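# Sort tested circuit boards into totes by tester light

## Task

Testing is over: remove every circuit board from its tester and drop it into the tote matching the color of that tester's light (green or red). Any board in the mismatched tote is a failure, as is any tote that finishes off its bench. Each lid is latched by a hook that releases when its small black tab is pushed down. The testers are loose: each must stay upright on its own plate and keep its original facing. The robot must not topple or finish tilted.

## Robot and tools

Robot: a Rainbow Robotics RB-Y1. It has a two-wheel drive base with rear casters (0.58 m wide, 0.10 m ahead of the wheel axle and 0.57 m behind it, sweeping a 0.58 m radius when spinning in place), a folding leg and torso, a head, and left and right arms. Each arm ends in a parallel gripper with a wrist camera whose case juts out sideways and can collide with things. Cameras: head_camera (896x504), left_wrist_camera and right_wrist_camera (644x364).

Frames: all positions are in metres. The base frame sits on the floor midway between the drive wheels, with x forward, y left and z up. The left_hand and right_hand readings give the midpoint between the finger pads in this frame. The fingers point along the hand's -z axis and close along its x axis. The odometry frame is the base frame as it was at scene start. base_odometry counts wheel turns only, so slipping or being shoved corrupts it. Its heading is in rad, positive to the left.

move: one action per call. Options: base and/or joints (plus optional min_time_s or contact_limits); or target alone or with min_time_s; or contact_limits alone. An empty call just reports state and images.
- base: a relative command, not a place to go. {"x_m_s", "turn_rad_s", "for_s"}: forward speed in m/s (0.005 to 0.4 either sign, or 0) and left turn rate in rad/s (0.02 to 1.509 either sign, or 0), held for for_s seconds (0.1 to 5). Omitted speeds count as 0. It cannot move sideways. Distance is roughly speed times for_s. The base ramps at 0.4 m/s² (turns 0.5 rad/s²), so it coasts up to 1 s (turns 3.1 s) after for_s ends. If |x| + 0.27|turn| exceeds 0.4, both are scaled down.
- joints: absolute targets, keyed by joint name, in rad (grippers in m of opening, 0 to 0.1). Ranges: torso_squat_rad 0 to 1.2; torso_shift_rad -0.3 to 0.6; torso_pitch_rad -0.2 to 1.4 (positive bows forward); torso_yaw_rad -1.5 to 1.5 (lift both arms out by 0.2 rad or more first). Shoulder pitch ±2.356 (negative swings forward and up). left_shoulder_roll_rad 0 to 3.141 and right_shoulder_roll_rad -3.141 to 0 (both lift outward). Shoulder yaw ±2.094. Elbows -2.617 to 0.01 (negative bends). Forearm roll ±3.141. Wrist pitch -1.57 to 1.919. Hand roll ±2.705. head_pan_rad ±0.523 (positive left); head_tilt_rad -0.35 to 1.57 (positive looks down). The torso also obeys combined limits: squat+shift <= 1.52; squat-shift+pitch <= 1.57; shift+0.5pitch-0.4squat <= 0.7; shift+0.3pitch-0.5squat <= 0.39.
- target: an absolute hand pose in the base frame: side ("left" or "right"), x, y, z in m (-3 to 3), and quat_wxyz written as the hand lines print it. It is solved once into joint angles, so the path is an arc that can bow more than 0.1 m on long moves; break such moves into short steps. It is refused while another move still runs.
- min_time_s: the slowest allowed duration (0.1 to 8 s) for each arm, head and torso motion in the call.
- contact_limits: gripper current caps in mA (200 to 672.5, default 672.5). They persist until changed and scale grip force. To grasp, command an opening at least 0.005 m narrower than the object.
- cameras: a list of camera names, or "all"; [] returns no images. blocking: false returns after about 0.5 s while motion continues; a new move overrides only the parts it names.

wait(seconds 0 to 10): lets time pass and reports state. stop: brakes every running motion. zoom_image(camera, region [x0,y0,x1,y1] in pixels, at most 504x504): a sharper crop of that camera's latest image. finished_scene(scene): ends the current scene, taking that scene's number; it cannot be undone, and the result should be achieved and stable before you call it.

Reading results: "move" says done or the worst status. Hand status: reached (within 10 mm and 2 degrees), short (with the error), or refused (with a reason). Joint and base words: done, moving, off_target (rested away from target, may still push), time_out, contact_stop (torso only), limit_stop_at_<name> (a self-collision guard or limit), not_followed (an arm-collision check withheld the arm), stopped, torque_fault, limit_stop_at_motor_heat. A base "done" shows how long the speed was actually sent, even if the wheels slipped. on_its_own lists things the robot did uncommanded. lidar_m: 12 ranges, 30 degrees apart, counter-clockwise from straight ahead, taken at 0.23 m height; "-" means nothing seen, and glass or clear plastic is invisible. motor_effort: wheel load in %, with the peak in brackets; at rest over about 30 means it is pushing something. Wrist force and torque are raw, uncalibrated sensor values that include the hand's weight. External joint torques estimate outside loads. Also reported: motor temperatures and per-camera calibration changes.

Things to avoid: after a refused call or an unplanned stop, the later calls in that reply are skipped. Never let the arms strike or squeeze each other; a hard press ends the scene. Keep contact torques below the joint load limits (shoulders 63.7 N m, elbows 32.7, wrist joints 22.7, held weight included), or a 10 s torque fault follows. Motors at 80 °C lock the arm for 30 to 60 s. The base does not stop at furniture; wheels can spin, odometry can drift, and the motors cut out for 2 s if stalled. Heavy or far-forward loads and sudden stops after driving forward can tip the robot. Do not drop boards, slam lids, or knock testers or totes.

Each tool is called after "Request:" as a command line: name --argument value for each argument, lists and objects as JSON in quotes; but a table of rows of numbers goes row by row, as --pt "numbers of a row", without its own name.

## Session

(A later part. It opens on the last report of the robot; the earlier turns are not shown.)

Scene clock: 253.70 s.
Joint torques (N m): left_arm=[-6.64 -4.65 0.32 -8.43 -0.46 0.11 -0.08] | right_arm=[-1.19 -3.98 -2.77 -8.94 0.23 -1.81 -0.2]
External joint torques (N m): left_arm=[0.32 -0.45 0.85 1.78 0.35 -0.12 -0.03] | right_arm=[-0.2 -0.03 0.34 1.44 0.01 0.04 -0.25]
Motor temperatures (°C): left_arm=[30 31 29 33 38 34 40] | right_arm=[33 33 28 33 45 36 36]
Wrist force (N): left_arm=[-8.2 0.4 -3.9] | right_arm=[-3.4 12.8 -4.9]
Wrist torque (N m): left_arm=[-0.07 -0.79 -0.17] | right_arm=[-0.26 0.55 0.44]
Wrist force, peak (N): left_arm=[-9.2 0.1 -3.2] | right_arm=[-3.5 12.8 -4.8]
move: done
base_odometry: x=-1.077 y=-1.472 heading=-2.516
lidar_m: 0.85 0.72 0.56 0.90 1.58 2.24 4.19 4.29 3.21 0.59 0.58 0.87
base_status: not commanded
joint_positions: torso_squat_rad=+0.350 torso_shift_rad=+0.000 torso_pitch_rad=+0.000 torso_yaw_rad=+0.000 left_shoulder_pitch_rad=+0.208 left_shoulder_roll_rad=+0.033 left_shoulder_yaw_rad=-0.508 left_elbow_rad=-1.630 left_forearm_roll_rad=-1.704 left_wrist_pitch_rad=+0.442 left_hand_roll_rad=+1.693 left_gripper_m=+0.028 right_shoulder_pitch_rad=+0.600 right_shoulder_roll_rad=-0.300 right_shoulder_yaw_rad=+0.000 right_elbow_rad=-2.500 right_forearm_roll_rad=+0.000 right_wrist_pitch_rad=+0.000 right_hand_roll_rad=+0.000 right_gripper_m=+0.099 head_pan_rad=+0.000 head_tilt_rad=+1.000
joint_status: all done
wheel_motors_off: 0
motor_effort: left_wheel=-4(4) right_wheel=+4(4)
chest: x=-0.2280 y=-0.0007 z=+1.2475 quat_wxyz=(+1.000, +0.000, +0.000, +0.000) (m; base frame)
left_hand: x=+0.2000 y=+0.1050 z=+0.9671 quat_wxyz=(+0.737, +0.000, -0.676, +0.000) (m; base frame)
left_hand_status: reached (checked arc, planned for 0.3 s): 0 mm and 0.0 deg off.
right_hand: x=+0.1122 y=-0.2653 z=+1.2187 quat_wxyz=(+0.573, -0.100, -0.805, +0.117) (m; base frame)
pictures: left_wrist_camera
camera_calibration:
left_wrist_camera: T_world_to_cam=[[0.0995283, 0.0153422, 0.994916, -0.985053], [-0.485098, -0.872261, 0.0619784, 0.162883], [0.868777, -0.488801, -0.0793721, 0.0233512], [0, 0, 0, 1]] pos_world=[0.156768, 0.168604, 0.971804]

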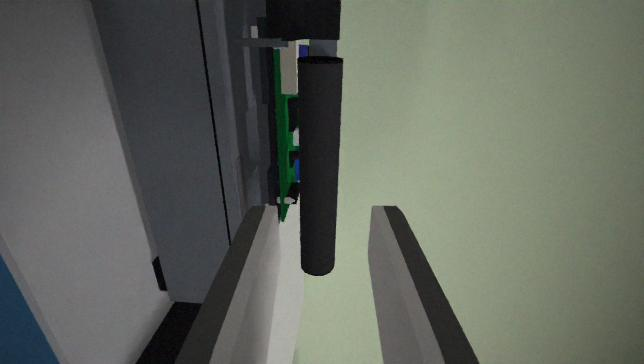

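Nicely centred. Continue in and lift.

Request:
move --target '{"side":"left","x":0.225,"y":0.105,"z":0.966,"quat_wxyz":[0.7373,0,-0.6756,0]}' --cameras '[]'

Request:
move --target '{"side":"left","x":0.247,"y":0.105,"z":0.965,"quat_wxyz":[0.7373,0,-0.6756,0]}' --cameras '["head_camera","left_wrist_camera"]'

Scene clock: 261.23 s.
Joint torques (N m): left_arm=[-8.22 -4.73 0.63 -8.36 -0.48 0.16 -0.18] | right_arm=[-0.88 -3.74 -3 -8.98 0.19 -1.86 -0.19]
External joint torques (N m): left_arm=[0.22 -0.52 0.96 1.87 0.3 -0.08 -0.12] | right_arm=[0.11 0.21 0.11 1.4 -0.03 0 -0.24]
Motor temperatures (°C): left_arm=[29 31 29 33 38 34 40] | right_arm=[33 33 28 33 45 36 36]
Wrist force (N): left_arm=[-7.8 -0.3 -3.8] | right_arm=[-3.4 12.6 -4.8]
Wrist torque (N m): left_arm=[0.01 -0.76 -0.16] | right_arm=[-0.25 0.54 0.46]
Wrist force, peak (N): left_arm=[-9.2 -0.4 -4.1] | right_arm=[-3.8 12.8 -5.1]
move: done
base_odometry: x=-1.077 y=-1.472 heading=-2.516
lidar_m: 0.85 0.73 0.57 0.90 1.58 2.24 4.18 4.28 3.22 0.59 0.58 0.87
base_status: not commanded
joint_positions: torso_squat_rad=+0.350 torso_shift_rad=+0.000 torso_pitch_rad=+0.000 torso_yaw_rad=+0.000 left_shoulder_pitch_rad=+0.121 left_shoulder_roll_rad=+0.014 left_shoulder_yaw_rad=-0.467 left_elbow_rad=-1.550 left_forearm_roll_rad=-1.682 left_wrist_pitch_rad=+0.428 left_hand_roll_rad=+1.693 left_gripper_m=+0.028 right_shoulder_pitch_rad=+0.600 right_shoulder_roll_rad=-0.300 right_shoulder_yaw_rad=+0.000 right_elbow_rad=-2.500 right_forearm_roll_rad=+0.000 right_wrist_pitch_rad=+0.000 right_hand_roll_rad=+0.000 right_gripper_m=+0.099 head_pan_rad=+0.000 head_tilt_rad=+1.000
joint_status: all done
wheel_motors_off: 0
motor_effort: left_wheel=-2(5) right_wheel=+4(4)
chest: x=-0.2280 y=-0.0007 z=+1.2475 quat_wxyz=(+1.000, +0.000, +0.000, +0.000) (m; base frame)
left_hand: x=+0.2250 y=+0.1050 z=+0.9662 quat_wxyz=(+0.737, +0.000, -0.676, +0.000) (m; base frame)
left_hand_status: reached (checked arc, planned for 0.3 s): 0 mm and 0.0 deg off.
right_hand: x=+0.1122 y=-0.2653 z=+1.2187 quat_wxyz=(+0.573, -0.100, -0.805, +0.117) (m; base frame)
pictures: none
No camera images: "cameras" was empty.

Scene clock: 261.90 s.
Joint torques (N m): left_arm=[-9.22 -4.2 0.55 -8.6 -0.46 0.24 0.18] | right_arm=[-0.84 -3.95 -2.82 -8.97 0.11 -1.89 -0.23]
External joint torques (N m): left_arm=[0.55 -0.13 0.65 1.62 0.31 -0.03 0.24] | right_arm=[0.16 0.01 0.29 1.41 -0.11 -0.03 -0.28]
Motor temperatures (°C): left_arm=[29 31 29 33 38 34 40] | right_arm=[33 33 28 33 45 36 36]
Wrist force (N): left_arm=[-8.7 0.0 -4.2] | right_arm=[-3.3 12.8 -4.8]
Wrist torque (N m): left_arm=[0.00 -0.82 -0.14] | right_arm=[-0.27 0.56 0.48]
Wrist force, peak (N): left_arm=[-9.1 0.1 -4.4] | right_arm=[-3.7 12.8 -5.1]
move: done
base_odometry: x=-1.077 y=-1.472 heading=-2.516
lidar_m: 0.85 0.72 0.56 0.91 1.58 2.22 4.19 4.28 3.22 0.59 0.58 0.87
base_status: not commanded
joint_positions: torso_squat_rad=+0.350 torso_shift_rad=+0.000 torso_pitch_rad=+0.000 torso_yaw_rad=+0.000 left_shoulder_pitch_rad=+0.040 left_shoulder_roll_rad=+0.003 left_shoulder_yaw_rad=-0.435 left_elbow_rad=-1.470 left_forearm_roll_rad=-1.673 left_wrist_pitch_rad=+0.423 left_hand_roll_rad=+1.709 left_gripper_m=+0.028 right_shoulder_pitch_rad=+0.600 right_shoulder_roll_rad=-0.300 right_shoulder_yaw_rad=+0.000 right_elbow_rad=-2.500 right_forearm_roll_rad=+0.000 right_wrist_pitch_rad=+0.000 right_hand_roll_rad=+0.000 right_gripper_m=+0.099 head_pan_rad=+0.000 head_tilt_rad=+1.000
joint_status: all done
wheel_motors_off: 0
motor_effort: left_wheel=-4(4) right_wheel=+3(4)
chest: x=-0.2280 y=-0.0007 z=+1.2475 quat_wxyz=(+1.000, +0.000, +0.000, +0.000) (m; base frame)
left_hand: x=+0.2470 y=+0.1050 z=+0.9652 quat_wxyz=(+0.737, +0.000, -0.676, +0.000) (m; base frame)
left_hand_status: reached (checked arc, planned for 0.3 s): 0 mm and 0.0 deg off.
right_hand: x=+0.1122 y=-0.2653 z=+1.2187 quat_wxyz=(+0.573, -0.100, -0.805, +0.117) (m; base frame)
pictures: head_camera, left_wrist_camera
camera_calibration:
head_camera: T_world_to_cam=[[0.0330403, -0.99875, 0.0374958, -0.0499992], [-0.818758, -0.0485633, -0.572081, 0.718362], [0.573187, -0.0117983, -0.81934, 1.24304], [0, 0, 0, 1]] pos_world=[-0.122679, -0.000384818, 1.43131]
left_wrist_camera: T_world_to_cam=[[0.0997349, 0.0151983, 0.994898, -0.987817], [-0.485033, -0.872299, 0.0619482, 0.185874], [0.86879, -0.488737, -0.079627, -0.0173788], [0, 0, 0, 1]] pos_world=[0.203773, 0.168657, 0.969879]

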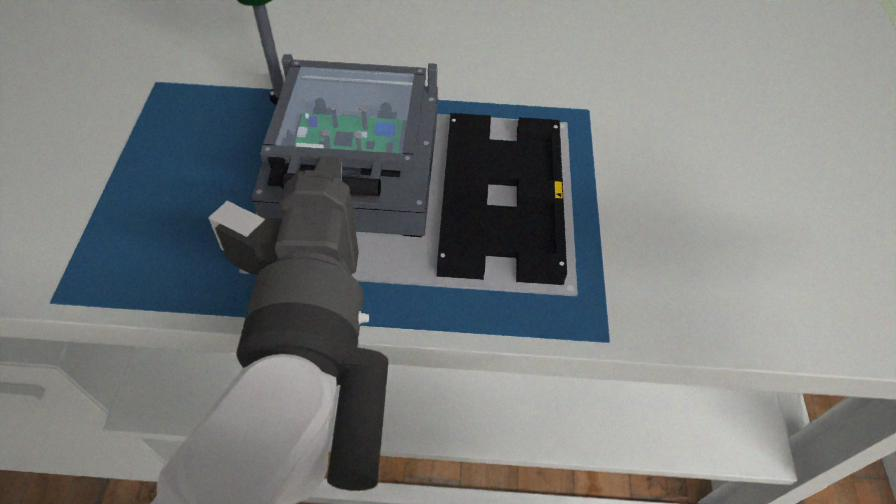

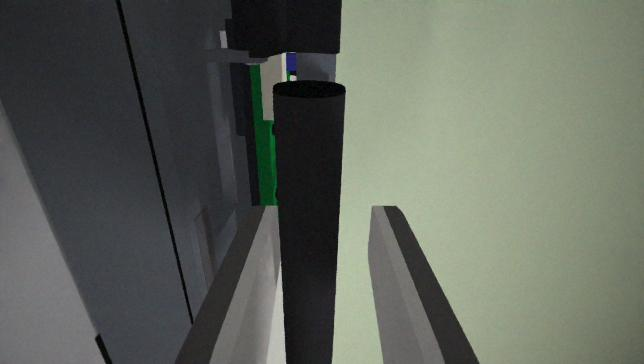

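Request:
move --target '{"side":"left","x":0.25,"y":0.105,"z":0.987,"quat_wxyz":[0.78,0,-0.625,0]}' --min_time_s 1.5 --cameras '["left_wrist_camera"]'

Request:
move --target '{"side":"left","x":0.259,"y":0.105,"z":1.006,"quat_wxyz":[0.809,0,-0.588,0]}' --min_time_s 1.5 --cameras '["head_camera"]'

Scene clock: 268.47 s.
Joint torques (N m): left_arm=[-12.32 -2.81 -1.12 -11.82 -0.83 -1.29 0.02] | right_arm=[-1.05 -4.1 -3.18 -9.05 0.18 -1.9 -0.2]
External joint torques (N m): left_arm=[-2.2 0.96 -1.47 -1.32 -0.05 -0.3 0.07] | right_arm=[-0.06 -0.15 -0.07 1.33 -0.04 -0.05 -0.25]
Motor temperatures (°C): left_arm=[29 31 29 33 38 34 40] | right_arm=[33 33 28 33 45 36 36]
Wrist force (N): left_arm=[-11.7 0.0 -7.3] | right_arm=[-3.3 12.7 -4.8]
Wrist torque (N m): left_arm=[0.00 -0.72 -0.17] | right_arm=[-0.25 0.55 0.47]
Wrist force, peak (N): left_arm=[-14.8 -4.4 -4.6] | right_arm=[-3.4 13.0 -5.2]
move: done
base_odometry: x=-1.077 y=-1.472 heading=-2.516
lidar_m: 0.85 0.73 0.57 0.91 1.58 2.24 4.19 4.27 3.21 0.60 0.58 0.87
base_status: not commanded
joint_positions: torso_squat_rad=+0.350 torso_shift_rad=+0.000 torso_pitch_rad=+0.000 torso_yaw_rad=+0.000 left_shoulder_pitch_rad=+0.026 left_shoulder_roll_rad=+0.041 left_shoulder_yaw_rad=-0.460 left_elbow_rad=-1.677 left_forearm_roll_rad=-0.975 left_wrist_pitch_rad=+0.534 left_hand_roll_rad=+1.037 left_gripper_m=+0.028 right_shoulder_pitch_rad=+0.600 right_shoulder_roll_rad=-0.300 right_shoulder_yaw_rad=+0.000 right_elbow_rad=-2.500 right_forearm_roll_rad=+0.000 right_wrist_pitch_rad=+0.000 right_hand_roll_rad=+0.000 right_gripper_m=+0.099 head_pan_rad=+0.000 head_tilt_rad=+1.000
joint_status: all done
wheel_motors_off: 0
motor_effort: left_wheel=-3(5) right_wheel=+1(5)
chest: x=-0.2280 y=-0.0007 z=+1.2475 quat_wxyz=(+1.000, +0.000, +0.000, +0.000) (m; base frame)
left_hand: x=+0.2498 y=+0.1051 z=+0.9864 quat_wxyz=(+0.780, +0.000, -0.625, +0.000) (m; base frame)
left_hand_status: reached (checked arc, planned for 1.5 s): 1 mm and 0.0 deg off.
right_hand: x=+0.1122 y=-0.2653 z=+1.2187 quat_wxyz=(+0.573, -0.100, -0.805, +0.117) (m; base frame)
pictures: left_wrist_camera
camera_calibration:
left_wrist_camera: T_world_to_cam=[[0.229913, 0.015522, 0.973087, -1.02021], [-0.471794, -0.872747, 0.125393, 0.120176], [0.851205, -0.487926, -0.193333, 0.0983863], [0, 0, 0, 1]] pos_world=[0.207511, 0.168724, 0.996705]

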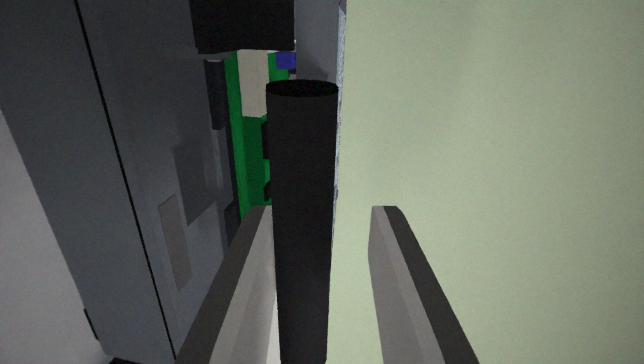

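Scene clock: 270.30 s.
Joint torques (N m): left_arm=[-15.03 -2.47 -0.53 -12.27 -0.71 -2.46 -0.2] | right_arm=[-1.07 -3.79 -2.95 -8.97 0.18 -1.89 -0.26]
External joint torques (N m): left_arm=[-3.76 0.46 -1.91 -1.91 0.17 -1.16 -0.15] | right_arm=[-0.07 0.17 0.16 1.41 -0.04 -0.03 -0.31]
Motor temperatures (°C): left_arm=[29 31 29 33 38 34 40] | right_arm=[33 33 28 33 45 36 36]
Wrist force (N): left_arm=[-12.9 3.7 -3.9] | right_arm=[-3.8 12.5 -4.6]
Wrist torque (N m): left_arm=[0.05 -0.62 -0.25] | right_arm=[-0.23 0.49 0.48]
Wrist force, peak (N): left_arm=[-13.5 4.4 -6.2] | right_arm=[-3.6 12.9 -4.9]
move: done
base_odometry: x=-1.077 y=-1.472 heading=-2.516
lidar_m: 0.85 0.72 0.57 0.91 1.59 2.22 4.19 4.28 3.21 0.59 0.58 0.88
base_status: not commanded
joint_positions: torso_squat_rad=+0.350 torso_shift_rad=+0.000 torso_pitch_rad=+0.000 torso_yaw_rad=+0.000 left_shoulder_pitch_rad=-0.062 left_shoulder_roll_rad=+0.098 left_shoulder_yaw_rad=-0.485 left_elbow_rad=-1.776 left_forearm_roll_rad=-0.674 left_wrist_pitch_rad=+0.739 left_hand_roll_rad=+0.821 left_gripper_m=+0.028 right_shoulder_pitch_rad=+0.600 right_shoulder_roll_rad=-0.300 right_shoulder_yaw_rad=+0.000 right_elbow_rad=-2.500 right_forearm_roll_rad=+0.000 right_wrist_pitch_rad=+0.000 right_hand_roll_rad=+0.000 right_gripper_m=+0.099 head_pan_rad=+0.000 head_tilt_rad=+1.000
joint_status: all done
wheel_motors_off: 0
motor_effort: left_wheel=-3(5) right_wheel=+3(5)
chest: x=-0.2280 y=-0.0007 z=+1.2475 quat_wxyz=(+1.000, +0.000, +0.000, +0.000) (m; base frame)
left_hand: x=+0.2587 y=+0.1055 z=+1.0052 quat_wxyz=(+0.809, +0.001, -0.587, +0.000) (m; base frame)
left_hand_status: reached (checked arc, planned for 1.5 s): 1 mm and 0.1 deg off.
right_hand: x=+0.1122 y=-0.2653 z=+1.2187 quat_wxyz=(+0.573, -0.100, -0.805, +0.117) (m; base frame)
pictures: head_camera
camera_calibration:
head_camera: T_world_to_cam=[[0.0330627, -0.998749, 0.0375054, -0.0499986], [-0.81876, -0.0485871, -0.572077, 0.718351], [0.573184, -0.0117935, -0.819342, 1.24305], [0, 0, 0, 1]] pos_world=[-0.122686, -0.000373504, 1.43131]

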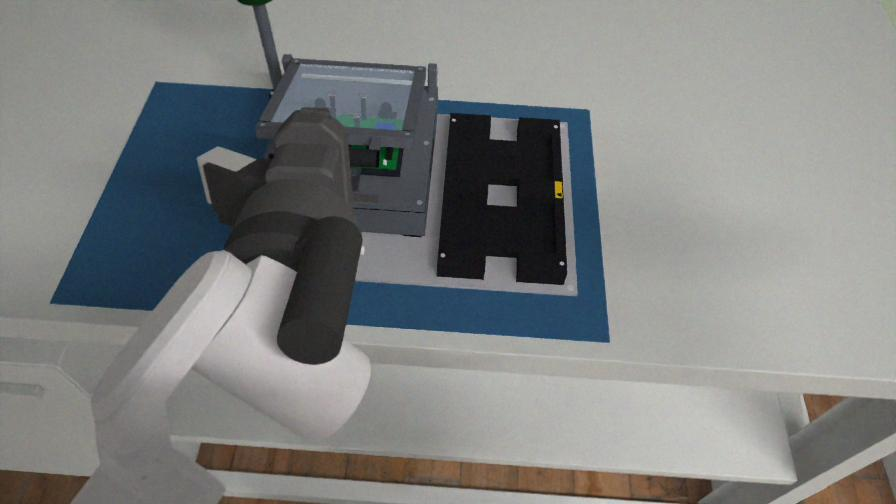

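Lid is lifting. Continue the arc.

Request:
move --target '{"side":"left","x":0.284,"y":0.105,"z":1.053,"quat_wxyz":[0.8746,0,-0.4848,0]}' --min_time_s 1.5 --cameras '[]'

Request:
move --target '{"side":"left","x":0.32,"y":0.105,"z":1.093,"quat_wxyz":[0.927,0,-0.3746,0]}' --min_time_s 1.5 --cameras '[]'

Request:
move --target '{"side":"left","x":0.364,"y":0.105,"z":1.122,"quat_wxyz":[0.9613,0,-0.2756,0]}' --min_time_s 1.5 --cameras '["head_camera"]'

Request:
move --target '{"side":"left","x":0.411,"y":0.105,"z":1.137,"quat_wxyz":[0.9613,0,-0.2756,0]}' --min_time_s 1.5 --cameras '[]'

Request:
move --target '{"side":"left","x":0.456,"y":0.105,"z":1.139,"quat_wxyz":[0.9613,0,-0.2756,0]}' --min_time_s 1.5 --cameras '["head_camera"]'

Scene clock: 282.30 s.
Joint torques (N m): left_arm=[-17.24 -2.76 3.5 -11.21 -0.78 -2.08 -0.11] | right_arm=[-0.98 -4.13 -2.96 -8.97 0.18 -1.91 -0.17]
External joint torques (N m): left_arm=[-2.5 -1.31 1.2 -1.74 -0.02 -0.59 -0.07] | right_arm=[0.02 -0.18 0.15 1.41 -0.04 -0.06 -0.22]
Motor temperatures (°C): left_arm=[30 31 29 33 38 34 40] | right_arm=[33 33 28 33 45 36 36]
Wrist force (N): left_arm=[-11.8 0.1 -9.9] | right_arm=[-3.5 12.6 -4.6]
Wrist torque (N m): left_arm=[0.06 -0.73 -0.22] | right_arm=[-0.26 0.54 0.47]
Wrist force, peak (N): left_arm=[-12.3 0.0 -10.7] | right_arm=[-3.7 13.0 -5.0]
move: done
base_odometry: x=-1.077 y=-1.472 heading=-2.516
lidar_m: 0.85 0.73 0.57 0.91 1.59 2.23 4.19 4.27 3.22 0.60 0.59 0.88
base_status: not commanded
joint_positions: torso_squat_rad=+0.350 torso_shift_rad=+0.000 torso_pitch_rad=+0.000 torso_yaw_rad=+0.000 left_shoulder_pitch_rad=-0.327 left_shoulder_roll_rad=+0.096 left_shoulder_yaw_rad=-0.374 left_elbow_rad=-1.854 left_forearm_roll_rad=-0.266 left_wrist_pitch_rad=+1.206 left_hand_roll_rad=+0.525 left_gripper_m=+0.028 right_shoulder_pitch_rad=+0.600 right_shoulder_roll_rad=-0.300 right_shoulder_yaw_rad=+0.000 right_elbow_rad=-2.500 right_forearm_roll_rad=+0.000 right_wrist_pitch_rad=+0.000 right_hand_roll_rad=+0.000 right_gripper_m=+0.099 head_pan_rad=+0.000 head_tilt_rad=+1.000
joint_status: all done
wheel_motors_off: 0
motor_effort: left_wheel=-2(5) right_wheel=+2(5)
chest: x=-0.2280 y=-0.0007 z=+1.2475 quat_wxyz=(+1.000, +0.000, +0.000, +0.000) (m; base frame)
left_hand: x=+0.2835 y=+0.1051 z=+1.0525 quat_wxyz=(+0.875, +0.000, -0.485, +0.000) (m; base frame)
left_hand_status: reached (checked arc, planned for 1.5 s): 1 mm and 0.0 deg off.
right_hand: x=+0.1122 y=-0.2652 z=+1.2187 quat_wxyz=(+0.573, -0.100, -0.805, +0.117) (m; base frame)
pictures: none
No camera images: "cameras" was empty.

Scene clock: 284.13 s.
Joint torques (N m): left_arm=[-18.75 -0.06 3.25 -6.89 -0.16 -1 -0.3] | right_arm=[-0.98 -4.01 -2.85 -8.97 0.21 -1.77 -0.22]
External joint torques (N m): left_arm=[0.38 -1.34 0.96 1.8 0.36 0.33 -0.26] | right_arm=[0.02 -0.06 0.26 1.41 -0.01 0.08 -0.27]
Motor temperatures (°C): left_arm=[30 31 29 33 38 34 40] | right_arm=[33 33 28 33 45 36 36]
Wrist force (N): left_arm=[-5.7 0.0 -8.1] | right_arm=[-3.3 12.7 -4.9]
Wrist torque (N m): left_arm=[-0.03 -0.58 -0.19] | right_arm=[-0.28 0.53 0.46]
Wrist force, peak (N): left_arm=[-11.4 2.1 -11.3] | right_arm=[-3.7 12.9 -4.8]
move: done
base_odometry: x=-1.077 y=-1.472 heading=-2.516
lidar_m: 0.85 0.72 0.57 0.91 1.59 2.24 4.20 4.29 3.22 0.60 0.58 0.87
base_status: not commanded
joint_positions: torso_squat_rad=+0.350 torso_shift_rad=+0.000 torso_pitch_rad=+0.000 torso_yaw_rad=+0.000 left_shoulder_pitch_rad=-0.685 left_shoulder_roll_rad=+0.064 left_shoulder_yaw_rad=-0.178 left_elbow_rad=-1.634 left_forearm_roll_rad=-0.053 left_wrist_pitch_rad=+1.529 left_hand_roll_rad=+0.396 left_gripper_m=+0.028 right_shoulder_pitch_rad=+0.600 right_shoulder_roll_rad=-0.300 right_shoulder_yaw_rad=+0.000 right_elbow_rad=-2.500 right_forearm_roll_rad=+0.000 right_wrist_pitch_rad=+0.000 right_hand_roll_rad=+0.000 right_gripper_m=+0.099 head_pan_rad=+0.000 head_tilt_rad=+1.000
joint_status: all done
wheel_motors_off: 0
motor_effort: left_wheel=-2(4) right_wheel=+3(4)
chest: x=-0.2280 y=-0.0007 z=+1.2475 quat_wxyz=(+1.000, +0.000, +0.000, +0.000) (m; base frame)
left_hand: x=+0.3197 y=+0.1051 z=+1.0932 quat_wxyz=(+0.927, +0.000, -0.375, +0.000) (m; base frame)
left_hand_status: reached (checked arc, planned for 1.5 s): 0 mm and 0.1 deg off.
right_hand: x=+0.1121 y=-0.2652 z=+1.2187 quat_wxyz=(+0.573, -0.100, -0.805, +0.117) (m; base frame)
pictures: none
No camera images: "cameras" was empty.

Scene clock: 285.97 s.
Joint torques (N m): left_arm=[-24.72 6.57 3.25 -8.51 -0.21 -1.61 -0.23] | right_arm=[-0.94 -4.11 -3 -8.89 0.22 -1.89 -0.26]
External joint torques (N m): left_arm=[-1.48 1.34 1.36 0.34 0.12 -0.53 -0.21] | right_arm=[0.05 -0.15 0.11 1.49 0 -0.04 -0.31]
Motor temperatures (°C): left_arm=[30 31 29 33 38 34 40] | right_arm=[33 33 28 33 45 36 36]
Wrist force (N): left_arm=[-8.5 -0.3 -11.5] | right_arm=[-3.6 12.8 -4.9]
Wrist torque (N m): left_arm=[0.02 -0.59 -0.19] | right_arm=[-0.26 0.52 0.48]
Wrist force, peak (N): left_arm=[-9.6 1.6 -12.3] | right_arm=[-3.6 12.9 -5.1]
move: done
base_odometry: x=-1.077 y=-1.472 heading=-2.516
lidar_m: 0.85 0.72 0.57 0.91 1.59 2.24 4.19 4.29 3.21 0.60 0.59 0.88
base_status: not commanded
joint_positions: torso_squat_rad=+0.350 torso_shift_rad=+0.000 torso_pitch_rad=+0.000 torso_yaw_rad=+0.000 left_shoulder_pitch_rad=-1.070 left_shoulder_roll_rad=+0.089 left_shoulder_yaw_rad=-0.020 left_elbow_rad=-1.136 left_forearm_roll_rad=+0.072 left_wrist_pitch_rad=+1.592 left_hand_roll_rad=+0.331 left_gripper_m=+0.028 right_shoulder_pitch_rad=+0.600 right_shoulder_roll_rad=-0.300 right_shoulder_yaw_rad=+0.000 right_elbow_rad=-2.500 right_forearm_roll_rad=+0.000 right_wrist_pitch_rad=+0.000 right_hand_roll_rad=+0.000 right_gripper_m=+0.099 head_pan_rad=+0.000 head_tilt_rad=+1.000
joint_status: all done
wheel_motors_off: 0
motor_effort: left_wheel=-3(5) right_wheel=+2(4)
chest: x=-0.2280 y=-0.0007 z=+1.2475 quat_wxyz=(+1.000, +0.000, +0.000, +0.000) (m; base frame)
left_hand: x=+0.3630 y=+0.1050 z=+1.1218 quat_wxyz=(+0.961, -0.001, -0.277, +0.000) (m; base frame)
left_hand_status: reached (checked arc, planned for 1.5 s): 1 mm and 0.2 deg off.
right_hand: x=+0.1122 y=-0.2652 z=+1.2187 quat_wxyz=(+0.573, -0.100, -0.805, +0.117) (m; base frame)
pictures: head_camera
camera_calibration:
head_camera: T_world_to_cam=[[0.033069, -0.998748, 0.0375284, -0.0500045], [-0.818745, -0.0486057, -0.572097, 0.718361], [0.573205, -0.0118075, -0.819327, 1.24305], [0, 0, 0, 1]] pos_world=[-0.122713, -0.000348117, 1.43131]

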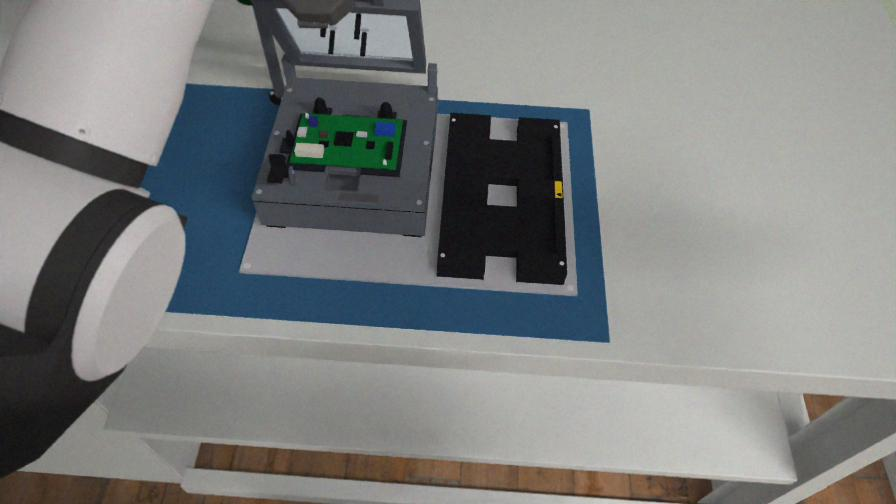

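Scene clock: 287.80 s.
Joint torques (N m): left_arm=[-25.73 10.14 2.37 -8.83 -0.14 -2.08 -0.22] | right_arm=[-0.68 -4.13 -3 -8.94 0.27 -1.87 -0.17]
External joint torques (N m): left_arm=[-0.26 1.99 1.32 0.63 0.13 -1 -0.19] | right_arm=[0.32 -0.18 0.11 1.44 0.05 -0.02 -0.22]
Motor temperatures (°C): left_arm=[30 31 29 33 38 34 40] | right_arm=[33 33 28 33 45 36 36]
Wrist force (N): left_arm=[-8.4 -0.7 -9.0] | right_arm=[-3.5 12.7 -5.0]
Wrist torque (N m): left_arm=[0.00 -0.58 -0.20] | right_arm=[-0.25 0.53 0.46]
Wrist force, peak (N): left_arm=[2.4 -8.2 39.5] | right_arm=[-3.4 13.0 -4.8]
move: done
base_odometry: x=-1.077 y=-1.472 heading=-2.516
lidar_m: 0.85 0.73 0.57 0.90 1.58 2.24 4.18 4.28 3.22 0.60 0.58 0.87
base_status: not commanded
joint_positions: torso_squat_rad=+0.350 torso_shift_rad=+0.000 torso_pitch_rad=+0.000 torso_yaw_rad=+0.000 left_shoulder_pitch_rad=-1.377 left_shoulder_roll_rad=+0.127 left_shoulder_yaw_rad=+0.046 left_elbow_rad=-0.565 left_forearm_roll_rad=+0.107 left_wrist_pitch_rad=+1.323 left_hand_roll_rad=+0.290 left_gripper_m=+0.028 right_shoulder_pitch_rad=+0.600 right_shoulder_roll_rad=-0.300 right_shoulder_yaw_rad=+0.000 right_elbow_rad=-2.500 right_forearm_roll_rad=+0.000 right_wrist_pitch_rad=+0.000 right_hand_roll_rad=+0.000 right_gripper_m=+0.099 head_pan_rad=+0.000 head_tilt_rad=+1.000
joint_status: all done
wheel_motors_off: 0
motor_effort: left_wheel=-2(4) right_wheel=+4(6)
chest: x=-0.2281 y=-0.0008 z=+1.2475 quat_wxyz=(+1.000, +0.001, +0.000, +0.000) (m; base frame)
left_hand: x=+0.4103 y=+0.1048 z=+1.1368 quat_wxyz=(+0.961, +0.000, -0.277, +0.000) (m; base frame)
left_hand_status: reached (checked arc, planned for 1.5 s): 1 mm and 0.2 deg off.
right_hand: x=+0.1120 y=-0.2653 z=+1.2187 quat_wxyz=(+0.573, -0.100, -0.805, +0.117) (m; base frame)
pictures: none
No camera images: "cameras" was empty.

Scene clock: 289.63 s.
Joint torques (N m): left_arm=[-21.81 9.14 1.48 -6.7 0.07 -0.84 -0.28] | right_arm=[-0.95 -3.88 -2.74 -9.01 0.17 -1.81 -0.28]
External joint torques (N m): left_arm=[4.3 0.14 1.05 3.15 0.26 0.56 -0.24] | right_arm=[0.05 0.07 0.37 1.38 -0.05 0.05 -0.33]
Motor temperatures (°C): left_arm=[30 31 29 33 38 34 40] | right_arm=[33 33 28 33 45 36 36]
Wrist force (N): left_arm=[-4.3 -0.2 -6.5] | right_arm=[-3.4 12.7 -4.8]
Wrist torque (N m): left_arm=[-0.05 -0.68 -0.17] | right_arm=[-0.25 0.55 0.47]
Wrist force, peak (N): left_arm=[15.3 -8.8 25.9] | right_arm=[-3.5 12.9 -5.1]
move: short
base_odometry: x=-1.077 y=-1.472 heading=-2.516
lidar_m: 0.85 0.73 0.57 0.91 1.58 2.24 4.19 4.29 3.21 0.60 0.58 0.87
base_status: not commanded
joint_positions: torso_squat_rad=+0.350 torso_shift_rad=+0.000 torso_pitch_rad=+0.000 torso_yaw_rad=+0.000 left_shoulder_pitch_rad=-1.470 left_shoulder_roll_rad=+0.142 left_shoulder_yaw_rad=+0.071 left_elbow_rad=-0.268 left_forearm_roll_rad=+0.114 left_wrist_pitch_rad=+0.919 left_hand_roll_rad=+0.256 left_gripper_m=+0.028 right_shoulder_pitch_rad=+0.600 right_shoulder_roll_rad=-0.300 right_shoulder_yaw_rad=+0.000 right_elbow_rad=-2.500 right_forearm_roll_rad=+0.000 right_wrist_pitch_rad=+0.000 right_hand_roll_rad=+0.000 right_gripper_m=+0.099 head_pan_rad=+0.000 head_tilt_rad=+1.000
joint_status: all done
wheel_motors_off: 0
motor_effort: left_wheel=-2(4) right_wheel=+5(6)
chest: x=-0.2282 y=-0.0008 z=+1.2475 quat_wxyz=(+1.000, +0.001, +0.000, +0.000) (m; base frame)
left_hand: x=+0.4552 y=+0.1048 z=+1.1399 quat_wxyz=(+0.929, -0.023, -0.370, -0.007) (m; base frame)
left_hand_status: short (checked arc, as near as the solve gets, planned for 1.5 s): 1 mm and 11.7 deg off. The place is met; only the turn is off.
right_hand: x=+0.1119 y=-0.2654 z=+1.2188 quat_wxyz=(+0.573, -0.100, -0.805, +0.117) (m; base frame)
pictures: head_camera
camera_calibration:
head_camera: T_world_to_cam=[[0.0329797, -0.998757, 0.0373861, -0.0499433], [-0.818528, -0.0484556, -0.57242, 0.718631], [0.57352, -0.0117233, -0.819108, 1.24296], [0, 0, 0, 1]] pos_world=[-0.122993, -0.000487944, 1.43134]

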